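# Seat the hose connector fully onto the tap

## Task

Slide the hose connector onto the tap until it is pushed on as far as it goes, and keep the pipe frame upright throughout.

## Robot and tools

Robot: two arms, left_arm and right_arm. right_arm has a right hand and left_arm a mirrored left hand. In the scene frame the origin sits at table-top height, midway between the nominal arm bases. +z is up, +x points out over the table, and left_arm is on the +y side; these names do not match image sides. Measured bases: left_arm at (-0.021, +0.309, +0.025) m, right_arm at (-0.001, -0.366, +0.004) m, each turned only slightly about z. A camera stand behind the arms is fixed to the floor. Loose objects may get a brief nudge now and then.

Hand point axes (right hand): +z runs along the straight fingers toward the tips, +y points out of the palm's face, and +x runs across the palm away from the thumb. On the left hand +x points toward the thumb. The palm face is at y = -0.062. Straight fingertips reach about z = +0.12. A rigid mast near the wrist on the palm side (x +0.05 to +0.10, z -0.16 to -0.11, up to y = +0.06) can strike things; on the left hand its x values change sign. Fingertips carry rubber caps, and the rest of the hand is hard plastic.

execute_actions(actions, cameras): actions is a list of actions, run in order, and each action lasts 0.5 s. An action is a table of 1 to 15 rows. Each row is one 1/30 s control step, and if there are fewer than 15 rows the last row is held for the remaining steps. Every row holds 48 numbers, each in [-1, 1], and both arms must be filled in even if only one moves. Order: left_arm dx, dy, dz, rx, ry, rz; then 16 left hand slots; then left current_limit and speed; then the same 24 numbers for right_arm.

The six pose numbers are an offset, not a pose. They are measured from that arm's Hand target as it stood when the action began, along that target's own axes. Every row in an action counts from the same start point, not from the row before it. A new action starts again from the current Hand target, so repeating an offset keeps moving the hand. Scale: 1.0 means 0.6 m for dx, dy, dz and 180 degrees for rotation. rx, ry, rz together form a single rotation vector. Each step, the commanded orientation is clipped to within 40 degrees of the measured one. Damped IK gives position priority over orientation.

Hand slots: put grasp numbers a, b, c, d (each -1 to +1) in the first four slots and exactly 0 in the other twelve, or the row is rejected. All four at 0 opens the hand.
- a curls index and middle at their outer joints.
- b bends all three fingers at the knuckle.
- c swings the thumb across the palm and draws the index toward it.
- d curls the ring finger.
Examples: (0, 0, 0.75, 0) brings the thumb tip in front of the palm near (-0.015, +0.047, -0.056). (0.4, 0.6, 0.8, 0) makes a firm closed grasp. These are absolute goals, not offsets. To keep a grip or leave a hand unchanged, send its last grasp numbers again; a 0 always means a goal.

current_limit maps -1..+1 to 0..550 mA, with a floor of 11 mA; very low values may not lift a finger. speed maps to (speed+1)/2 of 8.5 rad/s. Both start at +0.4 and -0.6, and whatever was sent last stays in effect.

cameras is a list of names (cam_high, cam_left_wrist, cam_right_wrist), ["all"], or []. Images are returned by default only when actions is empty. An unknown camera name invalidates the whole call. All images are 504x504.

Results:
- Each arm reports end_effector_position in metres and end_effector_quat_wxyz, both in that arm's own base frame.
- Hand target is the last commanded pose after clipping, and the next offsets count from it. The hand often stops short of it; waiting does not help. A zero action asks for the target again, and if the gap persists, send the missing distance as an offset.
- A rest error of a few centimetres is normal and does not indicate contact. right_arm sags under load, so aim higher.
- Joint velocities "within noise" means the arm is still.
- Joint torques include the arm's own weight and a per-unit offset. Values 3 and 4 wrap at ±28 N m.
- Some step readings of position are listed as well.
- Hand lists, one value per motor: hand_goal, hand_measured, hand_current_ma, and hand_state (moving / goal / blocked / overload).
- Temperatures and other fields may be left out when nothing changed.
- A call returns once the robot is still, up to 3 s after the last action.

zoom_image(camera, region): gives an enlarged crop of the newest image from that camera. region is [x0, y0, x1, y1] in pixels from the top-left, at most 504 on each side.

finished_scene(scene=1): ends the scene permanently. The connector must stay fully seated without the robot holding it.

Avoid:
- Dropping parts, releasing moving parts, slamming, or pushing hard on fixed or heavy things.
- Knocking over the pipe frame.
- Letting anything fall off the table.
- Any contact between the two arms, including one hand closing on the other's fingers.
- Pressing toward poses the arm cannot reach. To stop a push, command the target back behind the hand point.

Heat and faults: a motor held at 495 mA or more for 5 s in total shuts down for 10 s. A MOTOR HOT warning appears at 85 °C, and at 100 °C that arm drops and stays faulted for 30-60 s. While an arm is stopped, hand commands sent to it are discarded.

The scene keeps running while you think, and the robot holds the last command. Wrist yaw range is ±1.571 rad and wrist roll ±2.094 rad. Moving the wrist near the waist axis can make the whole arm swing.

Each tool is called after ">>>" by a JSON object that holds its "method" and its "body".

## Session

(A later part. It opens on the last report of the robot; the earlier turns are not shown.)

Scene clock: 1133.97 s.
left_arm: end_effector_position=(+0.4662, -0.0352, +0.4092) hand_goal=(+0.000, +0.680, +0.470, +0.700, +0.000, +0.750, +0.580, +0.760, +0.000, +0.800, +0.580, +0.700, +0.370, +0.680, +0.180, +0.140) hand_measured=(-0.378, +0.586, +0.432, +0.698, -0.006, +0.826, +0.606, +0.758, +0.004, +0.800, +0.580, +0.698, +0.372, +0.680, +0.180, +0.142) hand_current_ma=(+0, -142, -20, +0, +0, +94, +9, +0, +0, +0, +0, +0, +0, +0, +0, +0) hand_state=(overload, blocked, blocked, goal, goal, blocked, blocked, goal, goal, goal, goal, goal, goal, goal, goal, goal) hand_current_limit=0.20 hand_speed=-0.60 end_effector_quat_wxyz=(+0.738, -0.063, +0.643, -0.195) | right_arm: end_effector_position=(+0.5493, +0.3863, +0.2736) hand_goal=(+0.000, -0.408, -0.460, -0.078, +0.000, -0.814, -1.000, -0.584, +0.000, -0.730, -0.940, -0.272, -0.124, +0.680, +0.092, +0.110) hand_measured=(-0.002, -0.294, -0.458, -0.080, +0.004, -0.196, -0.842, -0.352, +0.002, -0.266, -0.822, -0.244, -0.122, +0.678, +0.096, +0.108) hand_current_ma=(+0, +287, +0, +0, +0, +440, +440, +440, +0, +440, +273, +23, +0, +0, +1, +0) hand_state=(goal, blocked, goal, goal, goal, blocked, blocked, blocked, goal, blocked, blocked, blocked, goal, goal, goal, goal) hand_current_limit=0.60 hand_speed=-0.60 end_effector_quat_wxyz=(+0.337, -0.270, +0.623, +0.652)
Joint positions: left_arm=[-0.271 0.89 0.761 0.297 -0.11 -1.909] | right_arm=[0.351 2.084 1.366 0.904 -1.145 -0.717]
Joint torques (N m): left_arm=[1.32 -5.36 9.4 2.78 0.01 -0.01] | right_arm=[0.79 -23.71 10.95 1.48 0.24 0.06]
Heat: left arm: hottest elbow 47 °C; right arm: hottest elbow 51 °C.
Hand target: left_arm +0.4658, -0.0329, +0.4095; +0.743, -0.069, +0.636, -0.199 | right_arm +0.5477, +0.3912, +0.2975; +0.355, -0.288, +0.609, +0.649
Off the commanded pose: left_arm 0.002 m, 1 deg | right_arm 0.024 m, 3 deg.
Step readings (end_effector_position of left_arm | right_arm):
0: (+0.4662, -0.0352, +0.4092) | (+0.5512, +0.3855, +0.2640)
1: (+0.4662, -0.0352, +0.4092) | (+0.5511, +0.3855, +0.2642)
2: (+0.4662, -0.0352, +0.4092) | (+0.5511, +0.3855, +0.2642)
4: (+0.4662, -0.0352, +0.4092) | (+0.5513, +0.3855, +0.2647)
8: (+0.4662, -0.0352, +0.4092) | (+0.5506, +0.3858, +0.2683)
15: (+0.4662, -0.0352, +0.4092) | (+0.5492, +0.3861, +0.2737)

>>> {"method": "execute_actions", "body": {"actions": []}}

>>> {"method": "zoom_image", "body": {"camera": "cam_left_wrist", "region": [100, 190, 200, 290]}}

>>> {"method": "zoom_image", "body": {"camera": "cam_high", "region": [160, 105, 200, 145]}}

>>> {"method": "zoom_image", "body": {"camera": "cam_right_wrist", "region": [354, 250, 504, 400]}}

Scene clock: 1134.30 s.
left_arm: end_effector_position=(+0.4662, -0.0352, +0.4092) hand_goal=(+0.000, +0.680, +0.470, +0.700, +0.000, +0.750, +0.580, +0.760, +0.000, +0.800, +0.580, +0.700, +0.370, +0.680, +0.180, +0.140) hand_measured=(-0.378, +0.586, +0.432, +0.698, -0.006, +0.826, +0.606, +0.758, +0.004, +0.800, +0.580, +0.698, +0.372, +0.680, +0.180, +0.142) hand_current_ma=(+0, -142, -20, +0, +0, +94, +9, +0, +0, +0, +0, +0, +0, +0, +0, +0) hand_state=(overload, blocked, blocked, goal, goal, blocked, blocked, goal, goal, goal, goal, goal, goal, goal, goal, goal) hand_current_limit=0.20 hand_speed=-0.60 end_effector_quat_wxyz=(+0.738, -0.063, +0.643, -0.195) | right_arm: end_effector_position=(+0.5493, +0.3863, +0.2736) hand_goal=(+0.000, -0.408, -0.460, -0.078, +0.000, -0.814, -1.000, -0.584, +0.000, -0.730, -0.940, -0.272, -0.124, +0.680, +0.092, +0.110) hand_measured=(-0.002, -0.294, -0.458, -0.080, +0.004, -0.196, -0.842, -0.352, +0.002, -0.266, -0.822, -0.244, -0.122, +0.678, +0.096, +0.108) hand_current_ma=(+0, +287, +0, +0, +0, +440, +440, +440, +0, +440, +273, +23, +0, +0, +1, +0) hand_state=(goal, blocked, goal, goal, goal, blocked, blocked, blocked, goal, blocked, blocked, blocked, goal, goal, goal, goal) hand_current_limit=0.60 hand_speed=-0.60 end_effector_quat_wxyz=(+0.337, -0.270, +0.623, +0.652)
Joint positions: left_arm=[-0.271 0.89 0.761 0.297 -0.11 -1.909] | right_arm=[0.351 2.084 1.366 0.904 -1.145 -0.717]
Joint velocities: within noise
Joint torques (N m): left_arm=[1.32 -5.36 9.42 2.77 0.01 -0.01] | right_arm=[0.44 -23.3 10.86 1.51 0.23 0.07]
Motor temperatures (°C): left_arm=[36 35 47 35 28 32] | right_arm=[34 42 51 31 33 29]
Heat: left arm: hottest elbow 47 °C; right arm: hottest elbow 51 °C.
Hand target: left_arm +0.4658, -0.0329, +0.4095; +0.743, -0.069, +0.636, -0.199 | right_arm +0.5477, +0.3912, +0.2975; +0.355, -0.288, +0.609, +0.649
Off the commanded pose: left_arm 0.002 m, 1 deg | right_arm 0.024 m, 3 deg.

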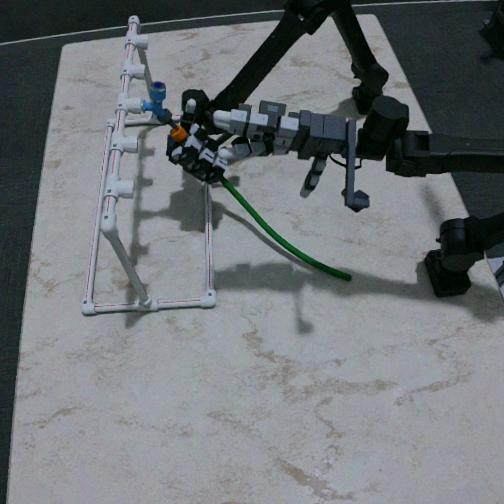

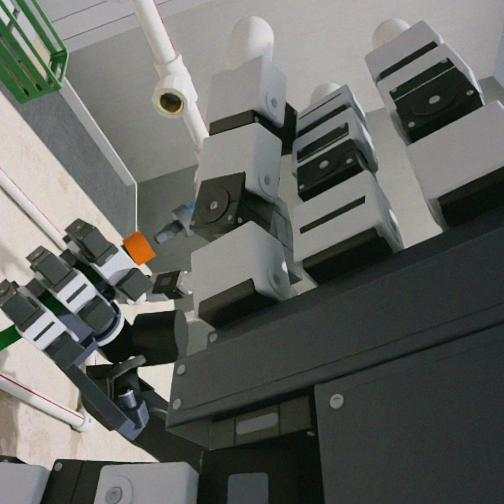

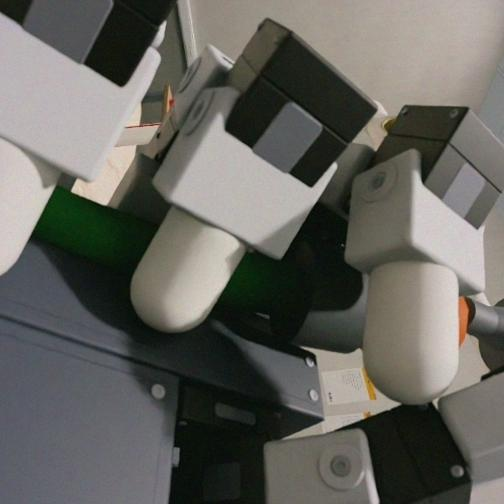

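Scaled by 5.040 from the camera's 504x504 image, which has a finer 720x720 frame.

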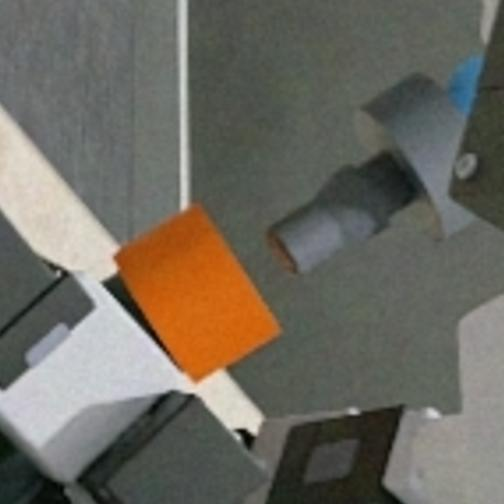

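Scaled by 12.600 from the camera's 504x504 image, which has a finer 720x720 frame.

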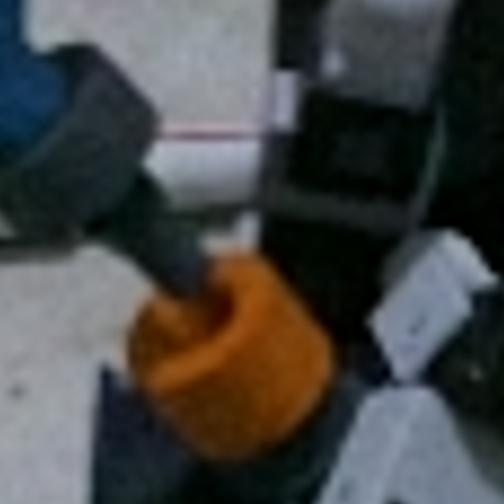

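Scaled by 3.360 from the camera's 504x504 image, which has a finer 720x720 frame.

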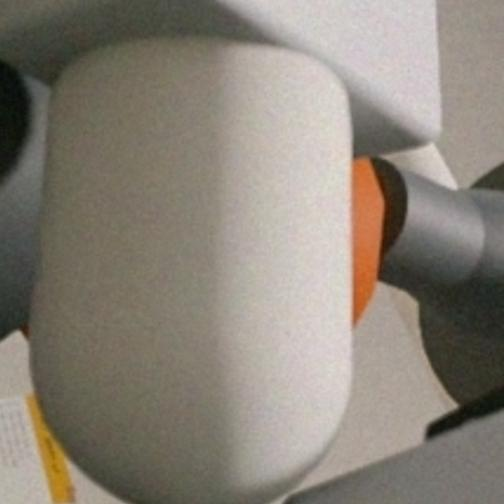

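>>> {"method": "execute_actions", "body": {"actions": [[[0,0,0,0,0,0,0,0,0.2,0,0,0,0,0,0,0,0,0,0,0,0,0,0.2,-0.6,0.0023,0.003,0.0014,0,0,0,1,0.86,0.55,0.95,0,0,0,0,0,0,0,0,0,0,0,0,0.6,-0.6],[0,0,0,0,0,0,0,0,0.2,0,0,0,0,0,0,0,0,0,0,0,0,0,0.2,-0.6,0.0046,0.006,0.0028,0,0,0,1,0.86,0.55,0.95,0,0,0,0,0,0,0,0,0,0,0,0,0.6,-0.6],[0,0,0,0,0,0,0,0,0.2,0,0,0,0,0,0,0,0,0,0,0,0,0,0.2,-0.6,0.007,0.009,0.0043,0,0,0,1,0.86,0.55,0.95,0,0,0,0,0,0,0,0,0,0,0,0,0.6,-0.6]]], "cameras": ["all"]}}

>>> {"method": "zoom_image", "body": {"camera": "cam_left_wrist", "region": [100, 190, 200, 290]}}

>>> {"method": "zoom_image", "body": {"camera": "cam_high", "region": [160, 105, 200, 145]}}

>>> {"method": "zoom_image", "body": {"camera": "cam_right_wrist", "region": [354, 250, 504, 400]}}

Scene clock: 1136.37 s.
left_arm: end_effector_position=(+0.4662, -0.0352, +0.4092) hand_goal=(+0.000, +0.680, +0.470, +0.700, +0.000, +0.750, +0.580, +0.760, +0.000, +0.800, +0.580, +0.700, +0.370, +0.680, +0.180, +0.140) hand_measured=(-0.378, +0.586, +0.432, +0.698, -0.006, +0.826, +0.606, +0.758, +0.004, +0.800, +0.580, +0.698, +0.372, +0.680, +0.180, +0.142) hand_current_ma=(+0, -142, -20, +0, +0, +94, +9, +0, +0, +0, +0, +0, +0, +0, +0, +0) hand_state=(overload, blocked, blocked, goal, goal, blocked, blocked, goal, goal, goal, goal, goal, goal, goal, goal, goal) hand_current_limit=0.20 hand_speed=-0.60 end_effector_quat_wxyz=(+0.738, -0.063, +0.643, -0.195) | right_arm: end_effector_position=(+0.5468, +0.3898, +0.2791) hand_goal=(+0.000, -0.408, -0.460, -0.078, +0.000, -0.814, -1.000, -0.584, +0.000, -0.730, -0.940, -0.272, -0.124, +0.680, +0.092, +0.110) hand_measured=(-0.002, -0.294, -0.458, -0.080, +0.004, -0.196, -0.842, -0.352, +0.002, -0.266, -0.822, -0.244, -0.122, +0.678, +0.096, +0.108) hand_current_ma=(+0, +287, +0, +0, +0, +440, +440, +440, +0, +440, +273, +23, +0, +0, +1, +0) hand_state=(goal, blocked, goal, goal, goal, blocked, blocked, blocked, goal, blocked, blocked, blocked, goal, goal, goal, goal) hand_current_limit=0.60 hand_speed=-0.60 end_effector_quat_wxyz=(+0.340, -0.272, +0.621, +0.652)
Joint positions: left_arm=[-0.271 0.89 0.761 0.297 -0.11 -1.909] | right_arm=[0.358 2.076 1.366 0.904 -1.137 -0.717]
Joint torques (N m): left_arm=[1.32 -5.36 9.42 2.77 0.01 -0.01] | right_arm=[1.03 -23.59 9.46 1.68 0.25 0.01]
Heat: left arm: hottest elbow 47 °C; right arm: hottest elbow 50 °C.
Hand target: left_arm +0.4658, -0.0329, +0.4095; +0.743, -0.069, +0.636, -0.199 | right_arm +0.5410, +0.3941, +0.2976; +0.355, -0.288, +0.609, +0.649
Off the commanded pose: left_arm 0.002 m, 1 deg | right_arm 0.020 m, 3 deg.
Step readings (end_effector_position of left_arm | right_arm):
0: (+0.4662, -0.0352, +0.4092) | (+0.5493, +0.3863, +0.2736)
1: (+0.4662, -0.0352, +0.4092) | (+0.5493, +0.3863, +0.2736)
2: (+0.4662, -0.0352, +0.4092) | (+0.5493, +0.3863, +0.2736)
4: (+0.4662, -0.0352, +0.4092) | (+0.5493, +0.3870, +0.2739)
8: (+0.4662, -0.0352, +0.4092) | (+0.5479, +0.3895, +0.2752)
15: (+0.4662, -0.0352, +0.4092) | (+0.5468, +0.3899, +0.2789)

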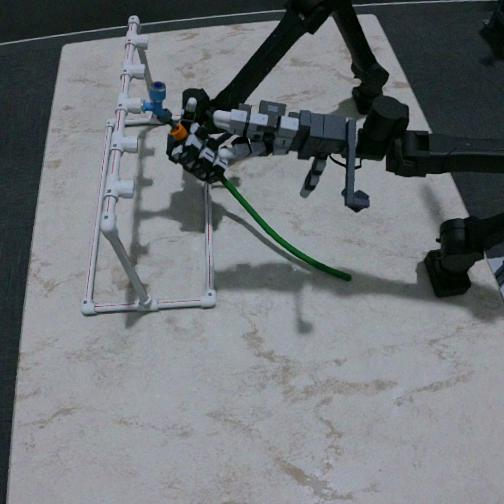

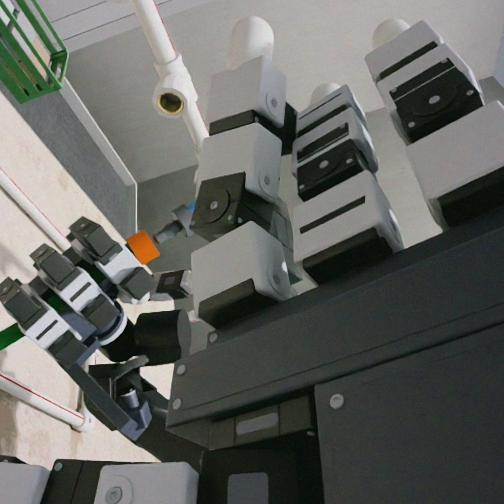

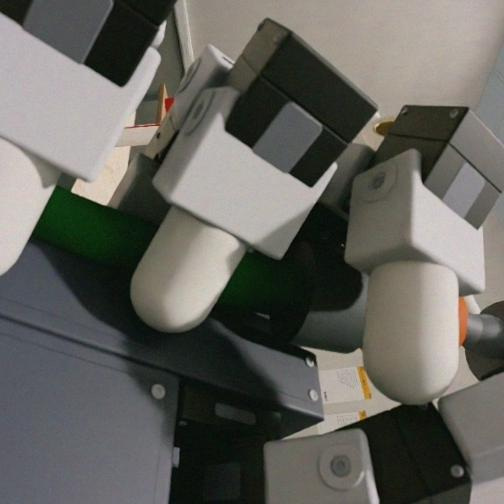

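Scaled by 5.040 from the camera's 504x504 image, which has a finer 720x720 frame.

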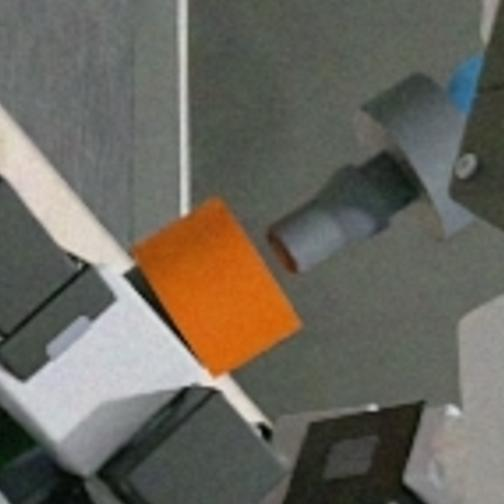

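Scaled by 12.600 from the camera's 504x504 image, which has a finer 720x720 frame.

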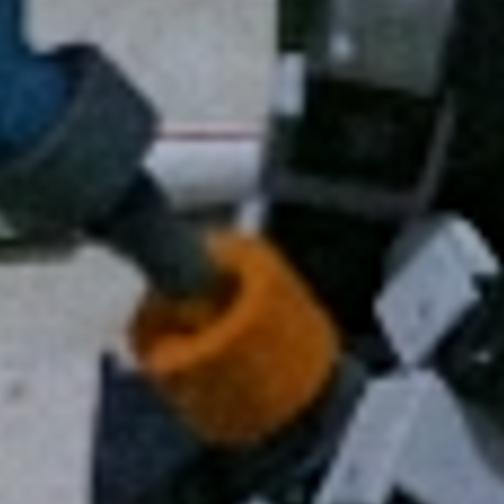

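Scaled by 3.360 from the camera's 504x504 image, which has a finer 720x720 frame.

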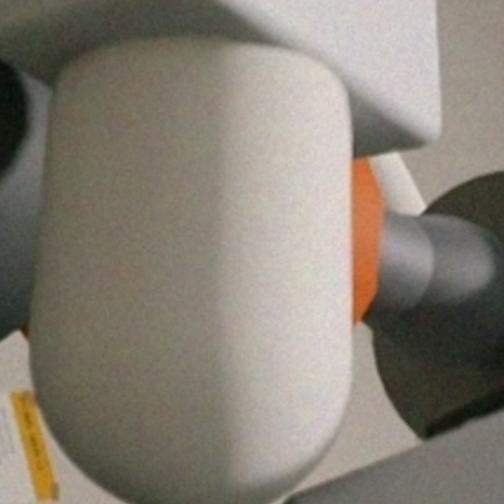

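>>> {"method": "execute_actions", "body": {"actions": [[[0,0,0,0,0,0,0,0,0.2,0,0,0,0,0,0,0,0,0,0,0,0,0,0.2,-0.6,-0.0094,-0.0017,0.001,0,0,0,1,0.86,0.55,0.95,0,0,0,0,0,0,0,0,0,0,0,0,0.6,-0.6],[0,0,0,0,0,0,0,0,0.2,0,0,0,0,0,0,0,0,0,0,0,0,0,0.2,-0.6,-0.0188,-0.0034,0.002,0,0,0,1,0.86,0.55,0.95,0,0,0,0,0,0,0,0,0,0,0,0,0.6,-0.6],[0,0,0,0,0,0,0,0,0.2,0,0,0,0,0,0,0,0,0,0,0,0,0,0.2,-0.6,-0.0283,-0.0052,0.003,0,0,0,1,0.86,0.55,0.95,0,0,0,0,0,0,0,0,0,0,0,0,0.6,-0.6]]], "cameras": ["all"]}}

>>> {"method": "zoom_image", "body": {"camera": "cam_left_wrist", "region": [100, 190, 200, 290]}}

>>> {"method": "zoom_image", "body": {"camera": "cam_high", "region": [160, 105, 200, 145]}}

>>> {"method": "zoom_image", "body": {"camera": "cam_right_wrist", "region": [354, 250, 504, 400]}}

Scene clock: 1139.67 s.
left_arm: end_effector_position=(+0.4662, -0.0352, +0.4092) hand_goal=(+0.000, +0.680, +0.470, +0.700, +0.000, +0.750, +0.580, +0.760, +0.000, +0.800, +0.580, +0.700, +0.370, +0.680, +0.180, +0.140) hand_measured=(-0.378, +0.586, +0.432, +0.698, -0.006, +0.826, +0.606, +0.758, +0.004, +0.800, +0.580, +0.698, +0.372, +0.680, +0.180, +0.142) hand_current_ma=(+0, -142, -20, +0, +0, +94, +9, +0, +0, +0, +0, +0, +0, +0, +0, +0) hand_state=(overload, blocked, blocked, goal, goal, blocked, blocked, goal, goal, goal, goal, goal, goal, goal, goal, goal) hand_current_limit=0.20 hand_speed=-0.60 end_effector_quat_wxyz=(+0.738, -0.063, +0.643, -0.195) | right_arm: end_effector_position=(+0.5505, +0.3913, +0.2782) hand_goal=(+0.000, -0.408, -0.460, -0.078, +0.000, -0.814, -1.000, -0.584, +0.000, -0.730, -0.940, -0.272, -0.124, +0.680, +0.092, +0.110) hand_measured=(-0.002, -0.294, -0.458, -0.080, +0.004, -0.196, -0.842, -0.352, +0.002, -0.266, -0.822, -0.244, -0.122, +0.678, +0.096, +0.108) hand_current_ma=(+0, +287, +0, +0, +0, +440, +440, +440, +0, +440, +273, +23, +0, +0, +1, +0) hand_state=(goal, blocked, goal, goal, goal, blocked, blocked, blocked, goal, blocked, blocked, blocked, goal, goal, goal, goal) hand_current_limit=0.60 hand_speed=-0.60 end_effector_quat_wxyz=(+0.331, -0.266, +0.628, +0.652)
Joint positions: left_arm=[-0.271 0.89 0.761 0.297 -0.11 -1.909] | right_arm=[0.358 2.076 1.372 0.871 -1.138 -0.717]
Joint torques (N m): left_arm=[1.32 -5.36 9.4 2.78 0.01 -0.01] | right_arm=[0.09 -23.12 12.62 1.69 -0.02 0.05]
Heat: left arm: hottest elbow 47 °C; right arm: hottest elbow 50 °C.
Hand target: left_arm +0.4658, -0.0329, +0.4095; +0.743, -0.069, +0.636, -0.199 | right_arm +0.5536, +0.3941, +0.3097; +0.355, -0.288, +0.609, +0.648
Off the commanded pose: left_arm 0.002 m, 1 deg | right_arm 0.032 m, 4 deg.
Step readings (end_effector_position of left_arm | right_arm):
0: (+0.4662, -0.0352, +0.4092) | (+0.5468, +0.3898, +0.2791)
1: (+0.4662, -0.0352, +0.4092) | (+0.5468, +0.3898, +0.2791)
2: (+0.4662, -0.0352, +0.4092) | (+0.5468, +0.3899, +0.2791)
4: (+0.4662, -0.0352, +0.4092) | (+0.5475, +0.3901, +0.2784)
8: (+0.4662, -0.0352, +0.4092) | (+0.5489, +0.3907, +0.2767)
15: (+0.4662, -0.0352, +0.4092) | (+0.5500, +0.3911, +0.2771)

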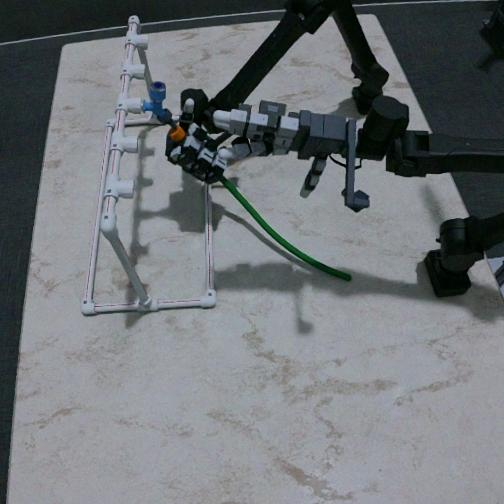

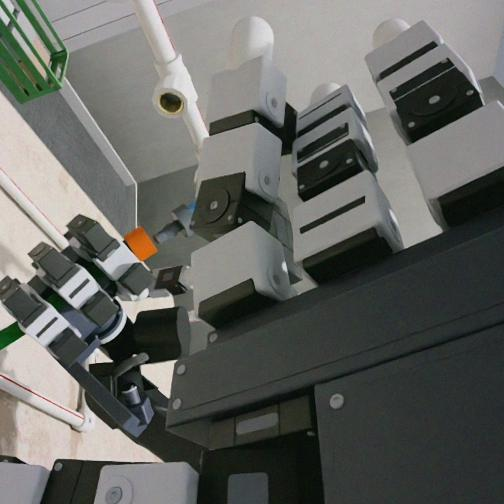

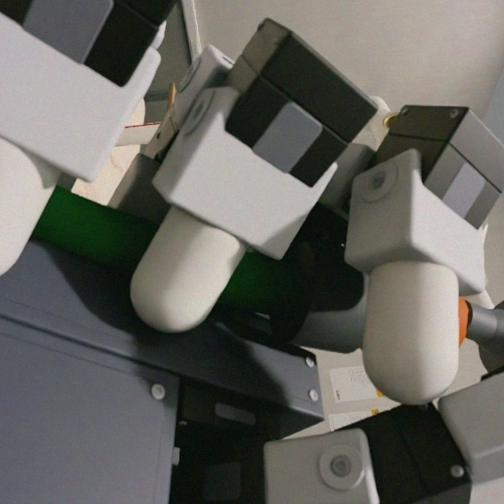

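Scaled by 5.040 from the camera's 504x504 image, which has a finer 720x720 frame.

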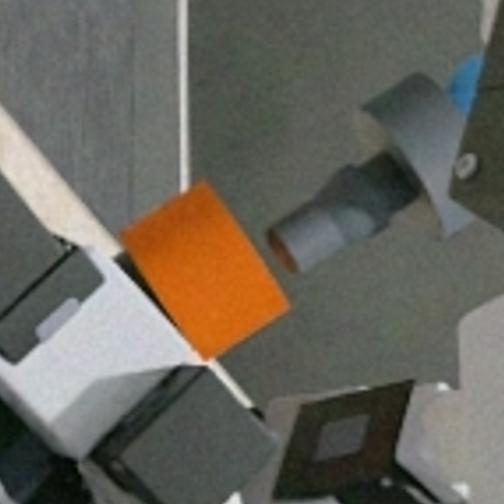

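Scaled by 12.600 from the camera's 504x504 image, which has a finer 720x720 frame.

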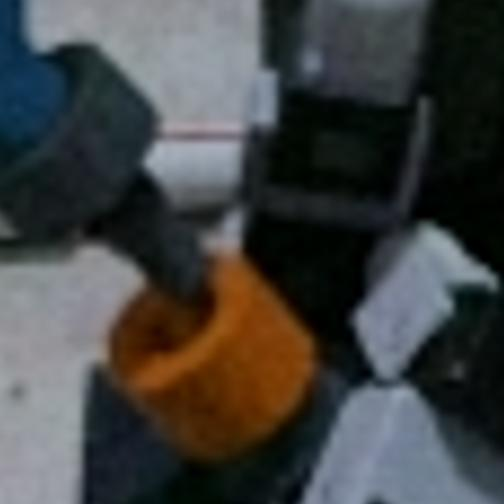

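Scaled by 3.360 from the camera's 504x504 image, which has a finer 720x720 frame.

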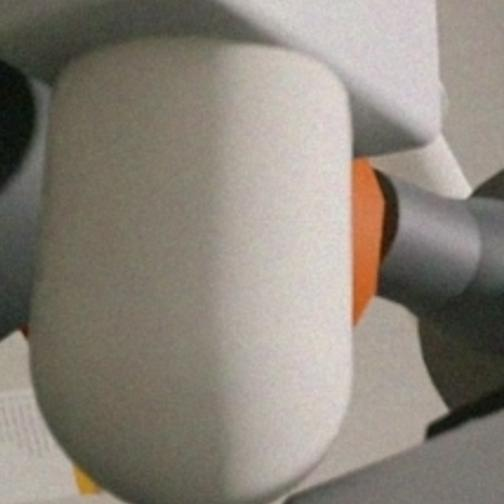

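>>> {"method": "execute_actions", "body": {"actions": [[[0,0,0,0,0,0,0,0,0.2,0,0,0,0,0,0,0,0,0,0,0,0,0,0.2,-0.6,-0.0017,0.0031,-0.0003,-0.001,-0.0004,-0.0028,1,0.86,0.55,0.95,0,0,0,0,0,0,0,0,0,0,0,0,0.6,-0.6],[0,0,0,0,0,0,0,0,0.2,0,0,0,0,0,0,0,0,0,0,0,0,0,0.2,-0.6,-0.0033,0.0061,-0.0006,-0.002,-0.0008,-0.0055,1,0.86,0.55,0.95,0,0,0,0,0,0,0,0,0,0,0,0,0.6,-0.6],[0,0,0,0,0,0,0,0,0.2,0,0,0,0,0,0,0,0,0,0,0,0,0,0.2,-0.6,-0.005,0.0092,-0.001,-0.0031,-0.0013,-0.0083,1,0.86,0.55,0.95,0,0,0,0,0,0,0,0,0,0,0,0,0.6,-0.6]]], "cameras": ["all"]}}

>>> {"method": "zoom_image", "body": {"camera": "cam_left_wrist", "region": [100, 190, 200, 290]}}

>>> {"method": "zoom_image", "body": {"camera": "cam_high", "region": [160, 105, 200, 145]}}

>>> {"method": "zoom_image", "body": {"camera": "cam_right_wrist", "region": [354, 250, 504, 400]}}

Scene clock: 1143.00 s.
left_arm: end_effector_position=(+0.4662, -0.0352, +0.4092) hand_goal=(+0.000, +0.680, +0.470, +0.700, +0.000, +0.750, +0.580, +0.760, +0.000, +0.800, +0.580, +0.700, +0.370, +0.680, +0.180, +0.140) hand_measured=(-0.378, +0.586, +0.432, +0.698, -0.006, +0.826, +0.606, +0.758, +0.004, +0.800, +0.580, +0.698, +0.372, +0.680, +0.180, +0.142) hand_current_ma=(+0, -142, -20, +0, +0, +94, +9, +0, +0, +0, +0, +0, +0, +0, +0, +0) hand_state=(overload, blocked, blocked, goal, goal, blocked, blocked, goal, goal, goal, goal, goal, goal, goal, goal, goal) hand_current_limit=0.20 hand_speed=-0.60 end_effector_quat_wxyz=(+0.738, -0.063, +0.643, -0.195) | right_arm: end_effector_position=(+0.5499, +0.3912, +0.2783) hand_goal=(+0.000, -0.408, -0.460, -0.078, +0.000, -0.814, -1.000, -0.584, +0.000, -0.730, -0.940, -0.272, -0.124, +0.680, +0.092, +0.110) hand_measured=(-0.002, -0.294, -0.458, -0.080, +0.004, -0.196, -0.842, -0.352, +0.002, -0.266, -0.822, -0.244, -0.122, +0.678, +0.096, +0.108) hand_current_ma=(+0, +287, +0, +0, +0, +440, +440, +440, +0, +440, +273, +23, +0, +0, +1, +0) hand_state=(goal, blocked, goal, goal, goal, blocked, blocked, blocked, goal, blocked, blocked, blocked, goal, goal, goal, goal) hand_current_limit=0.60 hand_speed=-0.60 end_effector_quat_wxyz=(+0.330, -0.267, +0.628, +0.653)
Joint positions: left_arm=[-0.271 0.89 0.761 0.297 -0.11 -1.909] | right_arm=[0.358 2.075 1.372 0.871 -1.142 -0.717]
Joint torques (N m): left_arm=[1.32 -5.36 9.39 2.76 0.01 -0.01] | right_arm=[0.15 -23.71 12.93 2.18 -0.02 0.01]
Heat: left arm: hottest elbow 47 °C; right arm: hottest elbow 50 °C.
Hand target: left_arm +0.4658, -0.0329, +0.4095; +0.743, -0.069, +0.636, -0.199 | right_arm +0.5508, +0.3931, +0.3153; +0.363, -0.297, +0.601, +0.647
Off the commanded pose: left_arm 0.002 m, 1 deg | right_arm 0.037 m, 6 deg.
Step readings (end_effector_position of left_arm | right_arm):
0: (+0.4662, -0.0352, +0.4092) | (+0.5505, +0.3913, +0.2782)
1: (+0.4662, -0.0352, +0.4092) | (+0.5504, +0.3913, +0.2782)
2: (+0.4662, -0.0352, +0.4092) | (+0.5504, +0.3913, +0.2782)
4: (+0.4662, -0.0352, +0.4092) | (+0.5502, +0.3913, +0.2782)
8: (+0.4662, -0.0352, +0.4092) | (+0.5500, +0.3912, +0.2781)
15: (+0.4662, -0.0352, +0.4092) | (+0.5499, +0.3912, +0.2783)

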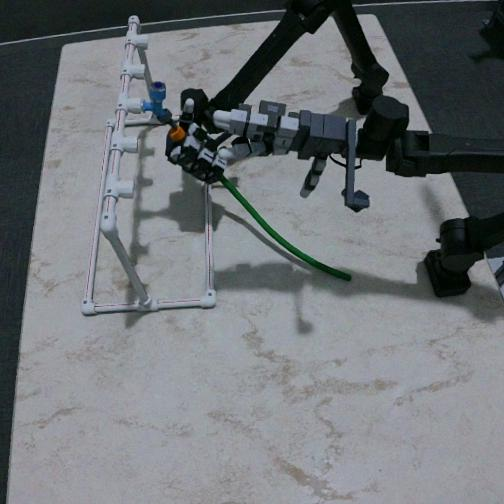

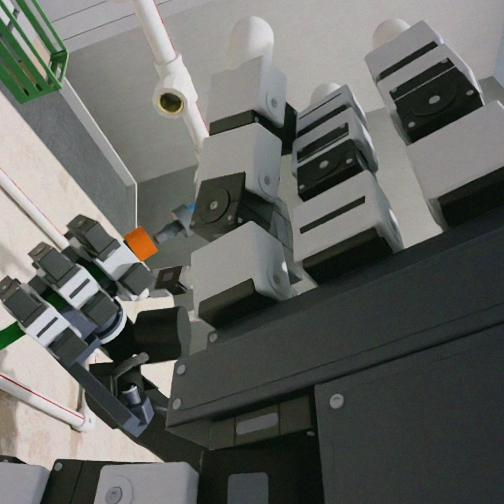

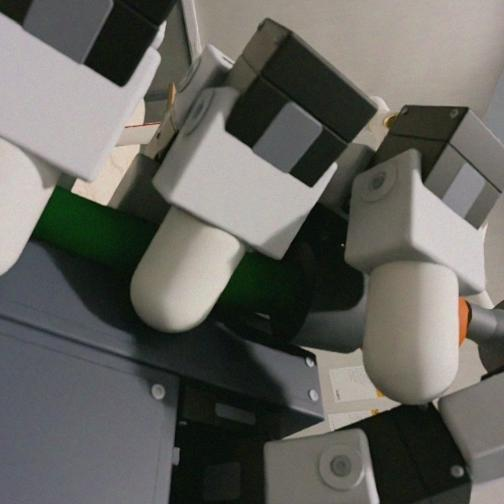

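Scaled by 5.040 from the camera's 504x504 image, which has a finer 720x720 frame.

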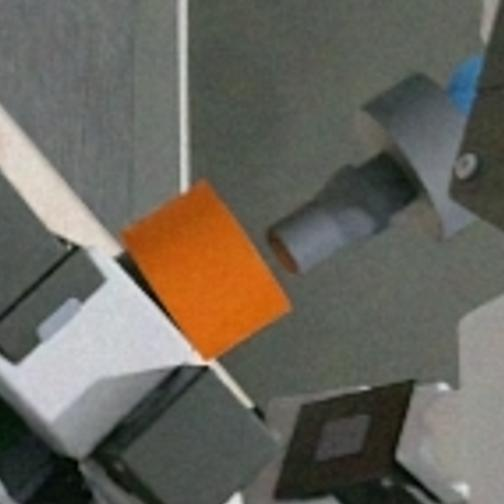

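Scaled by 12.600 from the camera's 504x504 image, which has a finer 720x720 frame.

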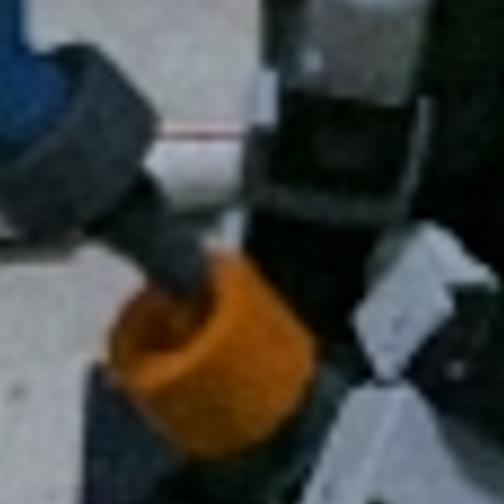

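Scaled by 3.360 from the camera's 504x504 image, which has a finer 720x720 frame.

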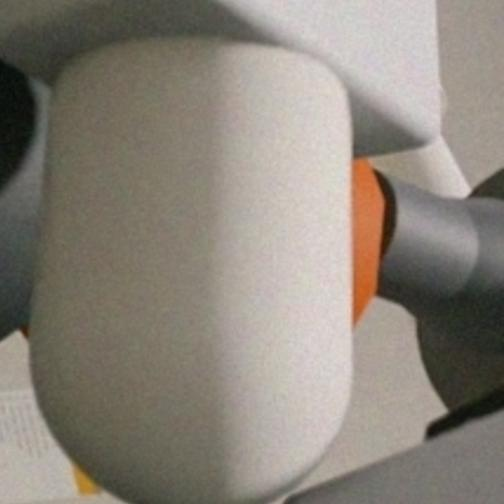

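>>> {"method": "execute_actions", "body": {"actions": [[[0,0,0,0,0,0,0,0,0.2,0,0,0,0,0,0,0,0,0,0,0,0,0,0.2,-0.6,-0.0007,0.0031,-0.0003,-0.001,-0.0004,-0.0028,1,0.86,0.55,0.95,0,0,0,0,0,0,0,0,0,0,0,0,0.6,-0.6],[0,0,0,0,0,0,0,0,0.2,0,0,0,0,0,0,0,0,0,0,0,0,0,0.2,-0.6,-0.0014,0.0061,-0.0006,-0.002,-0.0008,-0.0055,1,0.86,0.55,0.95,0,0,0,0,0,0,0,0,0,0,0,0,0.6,-0.6],[0,0,0,0,0,0,0,0,0.2,0,0,0,0,0,0,0,0,0,0,0,0,0,0.2,-0.6,-0.0021,0.0092,-0.0006,-0.0031,-0.0013,-0.0083,1,0.86,0.55,0.95,0,0,0,0,0,0,0,0,0,0,0,0,0.6,-0.6]]], "cameras": ["all"]}}

>>> {"method": "zoom_image", "body": {"camera": "cam_left_wrist", "region": [100, 190, 200, 290]}}

>>> {"method": "zoom_image", "body": {"camera": "cam_high", "region": [160, 105, 200, 145]}}

>>> {"method": "zoom_image", "body": {"camera": "cam_right_wrist", "region": [354, 250, 504, 400]}}

Scene clock: 1144.30 s.
left_arm: end_effector_position=(+0.4662, -0.0352, +0.4092) hand_goal=(+0.000, +0.680, +0.470, +0.700, +0.000, +0.750, +0.580, +0.760, +0.000, +0.800, +0.580, +0.700, +0.370, +0.680, +0.180, +0.140) hand_measured=(-0.378, +0.586, +0.432, +0.698, -0.006, +0.826, +0.606, +0.758, +0.004, +0.800, +0.580, +0.698, +0.372, +0.680, +0.180, +0.142) hand_current_ma=(+0, -142, -20, +0, +0, +94, +9, +0, +0, +0, +0, +0, +0, +0, +0, +0) hand_state=(overload, blocked, blocked, goal, goal, blocked, blocked, goal, goal, goal, goal, goal, goal, goal, goal, goal) hand_current_limit=0.20 hand_speed=-0.60 end_effector_quat_wxyz=(+0.738, -0.063, +0.643, -0.195) | right_arm: end_effector_position=(+0.5485, +0.3908, +0.2819) hand_goal=(+0.000, -0.408, -0.460, -0.078, +0.000, -0.814, -1.000, -0.584, +0.000, -0.730, -0.940, -0.272, -0.124, +0.680, +0.092, +0.110) hand_measured=(-0.002, -0.294, -0.458, -0.080, +0.004, -0.196, -0.842, -0.352, +0.002, -0.266, -0.822, -0.244, -0.122, +0.678, +0.096, +0.108) hand_current_ma=(+0, +287, +0, +0, +0, +440, +440, +440, +0, +440, +273, +23, +0, +0, +1, +0) hand_state=(goal, blocked, goal, goal, goal, blocked, blocked, blocked, goal, blocked, blocked, blocked, goal, goal, goal, goal) hand_current_limit=0.60 hand_speed=-0.60 end_effector_quat_wxyz=(+0.331, -0.269, +0.626, +0.653)
Joint positions: left_arm=[-0.271 0.89 0.761 0.297 -0.11 -1.909] | right_arm=[0.358 2.07 1.372 0.871 -1.145 -0.717]
Joint torques (N m): left_arm=[1.32 -5.36 9.4 2.77 0.01 -0.01] | right_arm=[0.09 -23.47 12.97 2.92 0 -0.06]
Heat: left arm: hottest elbow 47 °C; right arm: hottest elbow 50 °C.
Hand target: left_arm +0.4658, -0.0329, +0.4095; +0.743, -0.069, +0.636, -0.199 | right_arm +0.5469, +0.3925, +0.3193; +0.371, -0.305, +0.593, +0.646
Off the commanded pose: left_arm 0.002 m, 1 deg | right_arm 0.038 m, 7 deg.
Step readings (end_effector_position of left_arm | right_arm):
0: (+0.4662, -0.0352, +0.4092) | (+0.5499, +0.3912, +0.2783)
1: (+0.4662, -0.0352, +0.4092) | (+0.5499, +0.3912, +0.2783)
2: (+0.4662, -0.0352, +0.4092) | (+0.5498, +0.3912, +0.2783)
4: (+0.4662, -0.0352, +0.4092) | (+0.5496, +0.3911, +0.2786)
8: (+0.4662, -0.0352, +0.4092) | (+0.5491, +0.3910, +0.2800)
15: (+0.4662, -0.0352, +0.4092) | (+0.5485, +0.3908, +0.2819)

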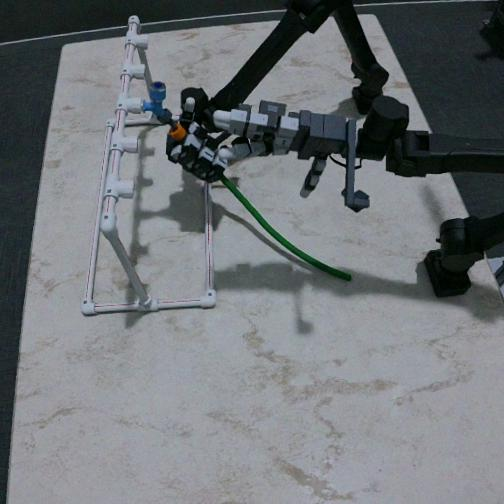

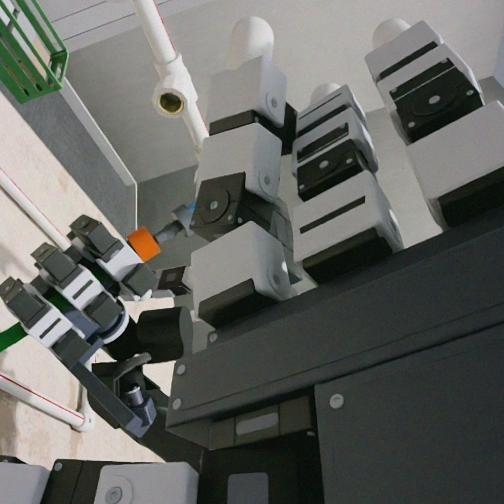

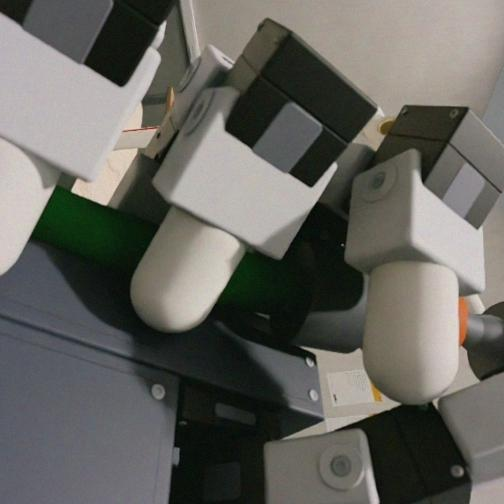

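Scaled by 5.040 from the camera's 504x504 image, which has a finer 720x720 frame.

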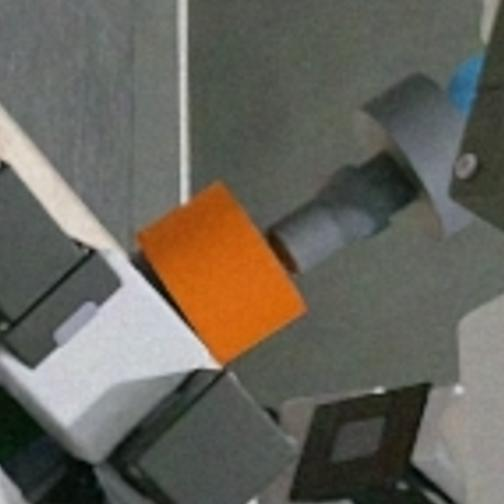

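Scaled by 12.600 from the camera's 504x504 image, which has a finer 720x720 frame.

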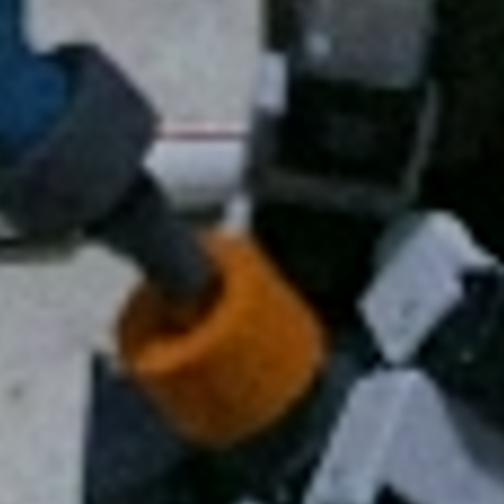

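Scaled by 3.360 from the camera's 504x504 image, which has a finer 720x720 frame.

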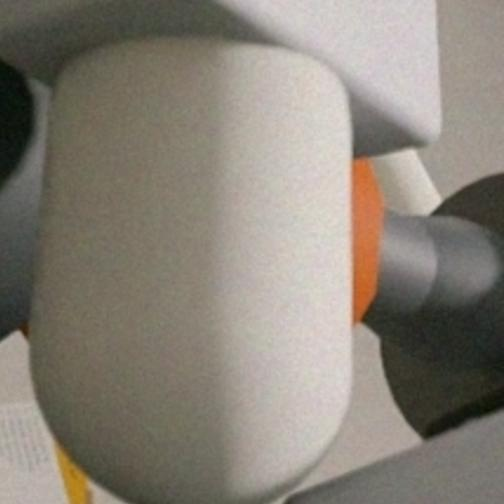

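>>> {"method": "execute_actions", "body": {"actions": [[[0,0,0,0,0,0,0,0,0.2,0,0,0,0,0,0,0,0,0,0,0,0,0,0.2,-0.6,0,0.002,0,-0.001,-0.0004,-0.0028,1,0.86,0.55,0.95,0,0,0,0,0,0,0,0,0,0,0,0,0.6,-0.6],[0,0,0,0,0,0,0,0,0.2,0,0,0,0,0,0,0,0,0,0,0,0,0,0.2,-0.6,0,0.004,0,-0.002,-0.0008,-0.0055,1,0.86,0.55,0.95,0,0,0,0,0,0,0,0,0,0,0,0,0.6,-0.6],[0,0,0,0,0,0,0,0,0.2,0,0,0,0,0,0,0,0,0,0,0,0,0,0.2,-0.6,0,0.006,0,-0.0031,-0.0013,-0.0083,1,0.86,0.55,0.95,0,0,0,0,0,0,0,0,0,0,0,0,0.6,-0.6]]], "cameras": ["all"]}}

>>> {"method": "zoom_image", "body": {"camera": "cam_left_wrist", "region": [100, 190, 200, 290]}}

>>> {"method": "zoom_image", "body": {"camera": "cam_high", "region": [160, 105, 200, 145]}}

>>> {"method": "zoom_image", "body": {"camera": "cam_right_wrist", "region": [354, 250, 504, 400]}}

Scene clock: 1145.77 s.
left_arm: end_effector_position=(+0.4662, -0.0352, +0.4092) hand_goal=(+0.000, +0.680, +0.470, +0.700, +0.000, +0.750, +0.580, +0.760, +0.000, +0.800, +0.580, +0.700, +0.370, +0.680, +0.180, +0.140) hand_measured=(-0.378, +0.586, +0.432, +0.698, -0.006, +0.826, +0.606, +0.758, +0.004, +0.800, +0.580, +0.698, +0.372, +0.680, +0.180, +0.142) hand_current_ma=(+0, -142, -20, +0, +0, +94, +9, +0, +0, +0, +0, +0, +0, +0, +0, +0) hand_state=(overload, blocked, blocked, goal, goal, blocked, blocked, goal, goal, goal, goal, goal, goal, goal, goal, goal) hand_current_limit=0.20 hand_speed=-0.60 end_effector_quat_wxyz=(+0.738, -0.063, +0.643, -0.195) | right_arm: end_effector_position=(+0.5464, +0.3902, +0.2854) hand_goal=(+0.000, -0.408, -0.460, -0.078, +0.000, -0.814, -1.000, -0.584, +0.000, -0.730, -0.940, -0.272, -0.124, +0.680, +0.092, +0.110) hand_measured=(-0.002, -0.294, -0.458, -0.080, +0.004, -0.196, -0.842, -0.352, +0.002, -0.266, -0.822, -0.244, -0.122, +0.678, +0.096, +0.108) hand_current_ma=(+0, +286, +0, +0, +0, +440, +440, +440, +0, +440, +273, +23, +0, +0, +1, +0) hand_state=(goal, blocked, goal, goal, goal, blocked, blocked, blocked, goal, blocked, blocked, blocked, goal, goal, goal, goal) hand_current_limit=0.60 hand_speed=-0.60 end_effector_quat_wxyz=(+0.339, -0.277, +0.618, +0.652)
Joint positions: left_arm=[-0.271 0.89 0.761 0.297 -0.11 -1.909] | right_arm=[0.358 2.07 1.376 0.894 -1.147 -0.718]
Joint torques (N m): left_arm=[1.32 -5.36 9.4 2.77 0.01 -0.01] | right_arm=[0.79 -23.36 12.79 2.88 0.02 -0.08]
Heat: left arm: hottest elbow 47 °C; right arm: hottest elbow 51 °C.
Hand target: left_arm +0.4658, -0.0329, +0.4095; +0.743, -0.069, +0.636, -0.199 | right_arm +0.5438, +0.3924, +0.3212; +0.379, -0.313, +0.585, +0.645
Off the commanded pose: left_arm 0.002 m, 1 deg | right_arm 0.036 m, 7 deg.
Step readings (end_effector_position of left_arm | right_arm):
0: (+0.4662, -0.0352, +0.4092) | (+0.5485, +0.3908, +0.2819)
1: (+0.4662, -0.0352, +0.4092) | (+0.5485, +0.3908, +0.2819)
2: (+0.4662, -0.0352, +0.4092) | (+0.5484, +0.3908, +0.2820)
4: (+0.4662, -0.0352, +0.4092) | (+0.5478, +0.3906, +0.2824)
8: (+0.4662, -0.0352, +0.4092) | (+0.5466, +0.3902, +0.2833)
15: (+0.4662, -0.0352, +0.4092) | (+0.5464, +0.3901, +0.2849)

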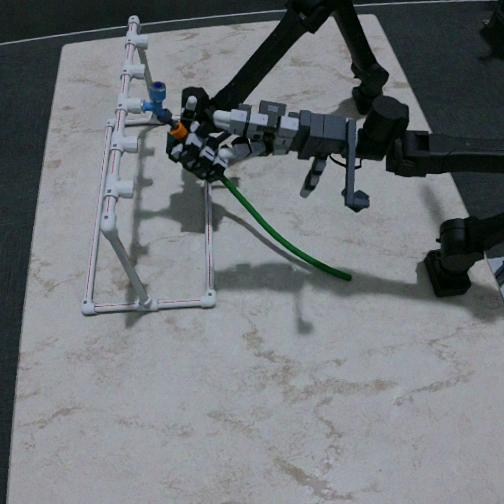

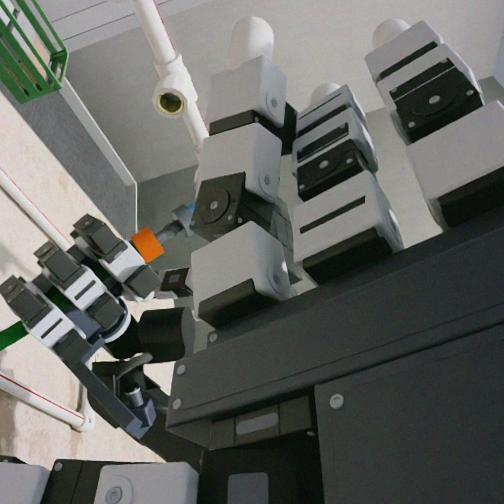

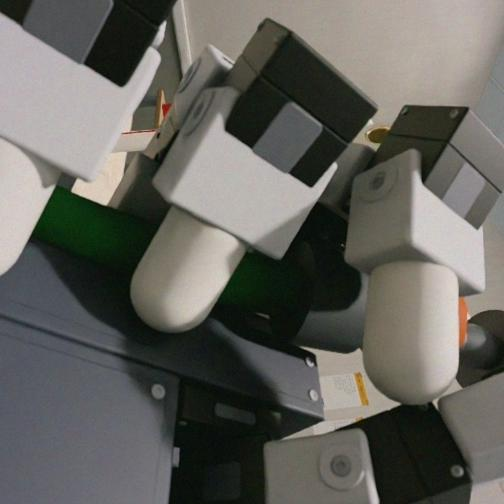

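Scaled by 5.040 from the camera's 504x504 image, which has a finer 720x720 frame.

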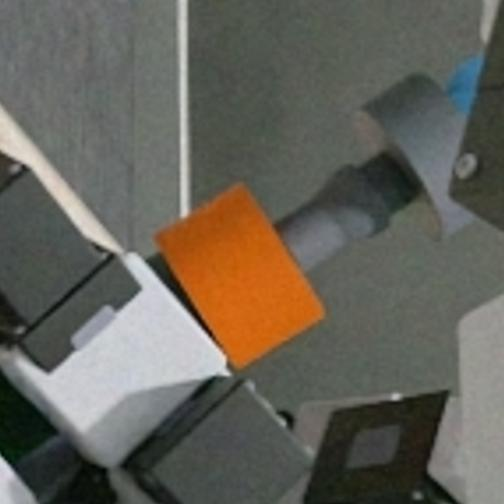

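Scaled by 12.600 from the camera's 504x504 image, which has a finer 720x720 frame.

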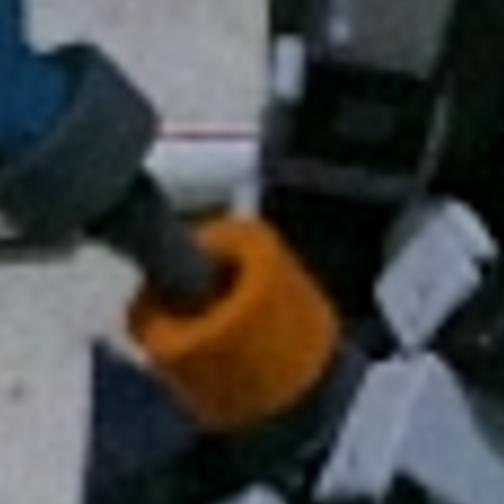

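Scaled by 3.360 from the camera's 504x504 image, which has a finer 720x720 frame.

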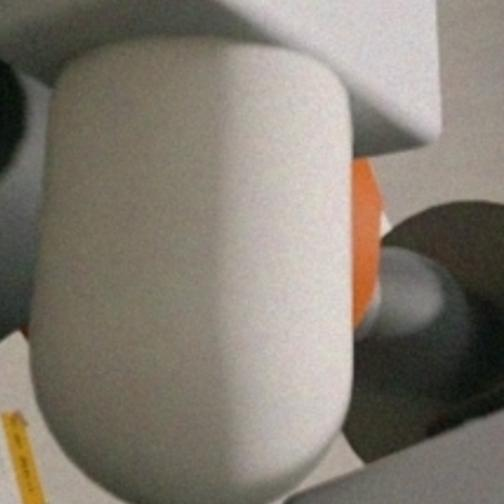

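>>> {"method": "zoom_image", "body": {"camera": "cam_high", "region": [165, 112, 191, 138]}}

>>> {"method": "zoom_image", "body": {"camera": "cam_left_wrist", "region": [125, 215, 175, 265]}}

>>> {"method": "zoom_image", "body": {"camera": "cam_right_wrist", "region": [434, 290, 504, 360]}}

Scaled by 19.385 from the camera's 504x504 image, which has a finer 720x720 frame.

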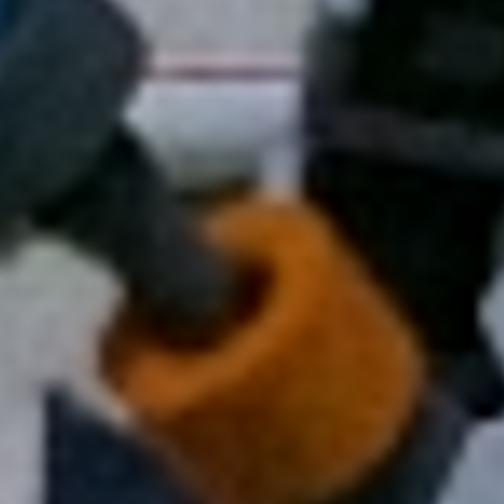

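Scaled by 10.080 from the camera's 504x504 image, which has a finer 720x720 frame.

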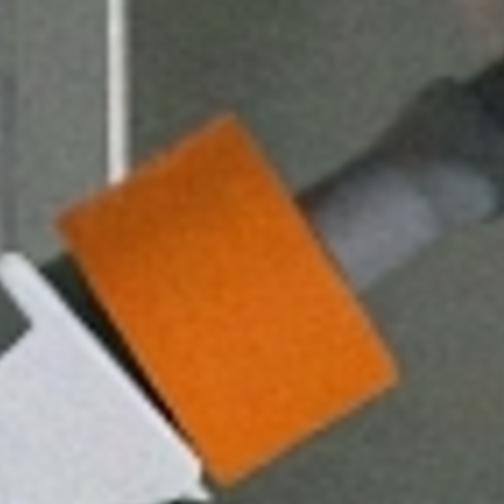

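Scaled by 7.200 from the camera's 504x504 image, which has a finer 720x720 frame.

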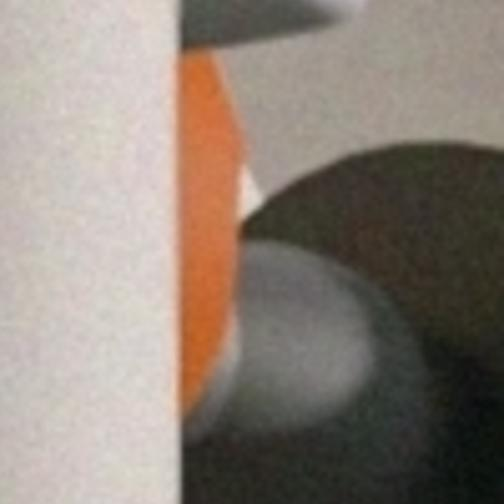

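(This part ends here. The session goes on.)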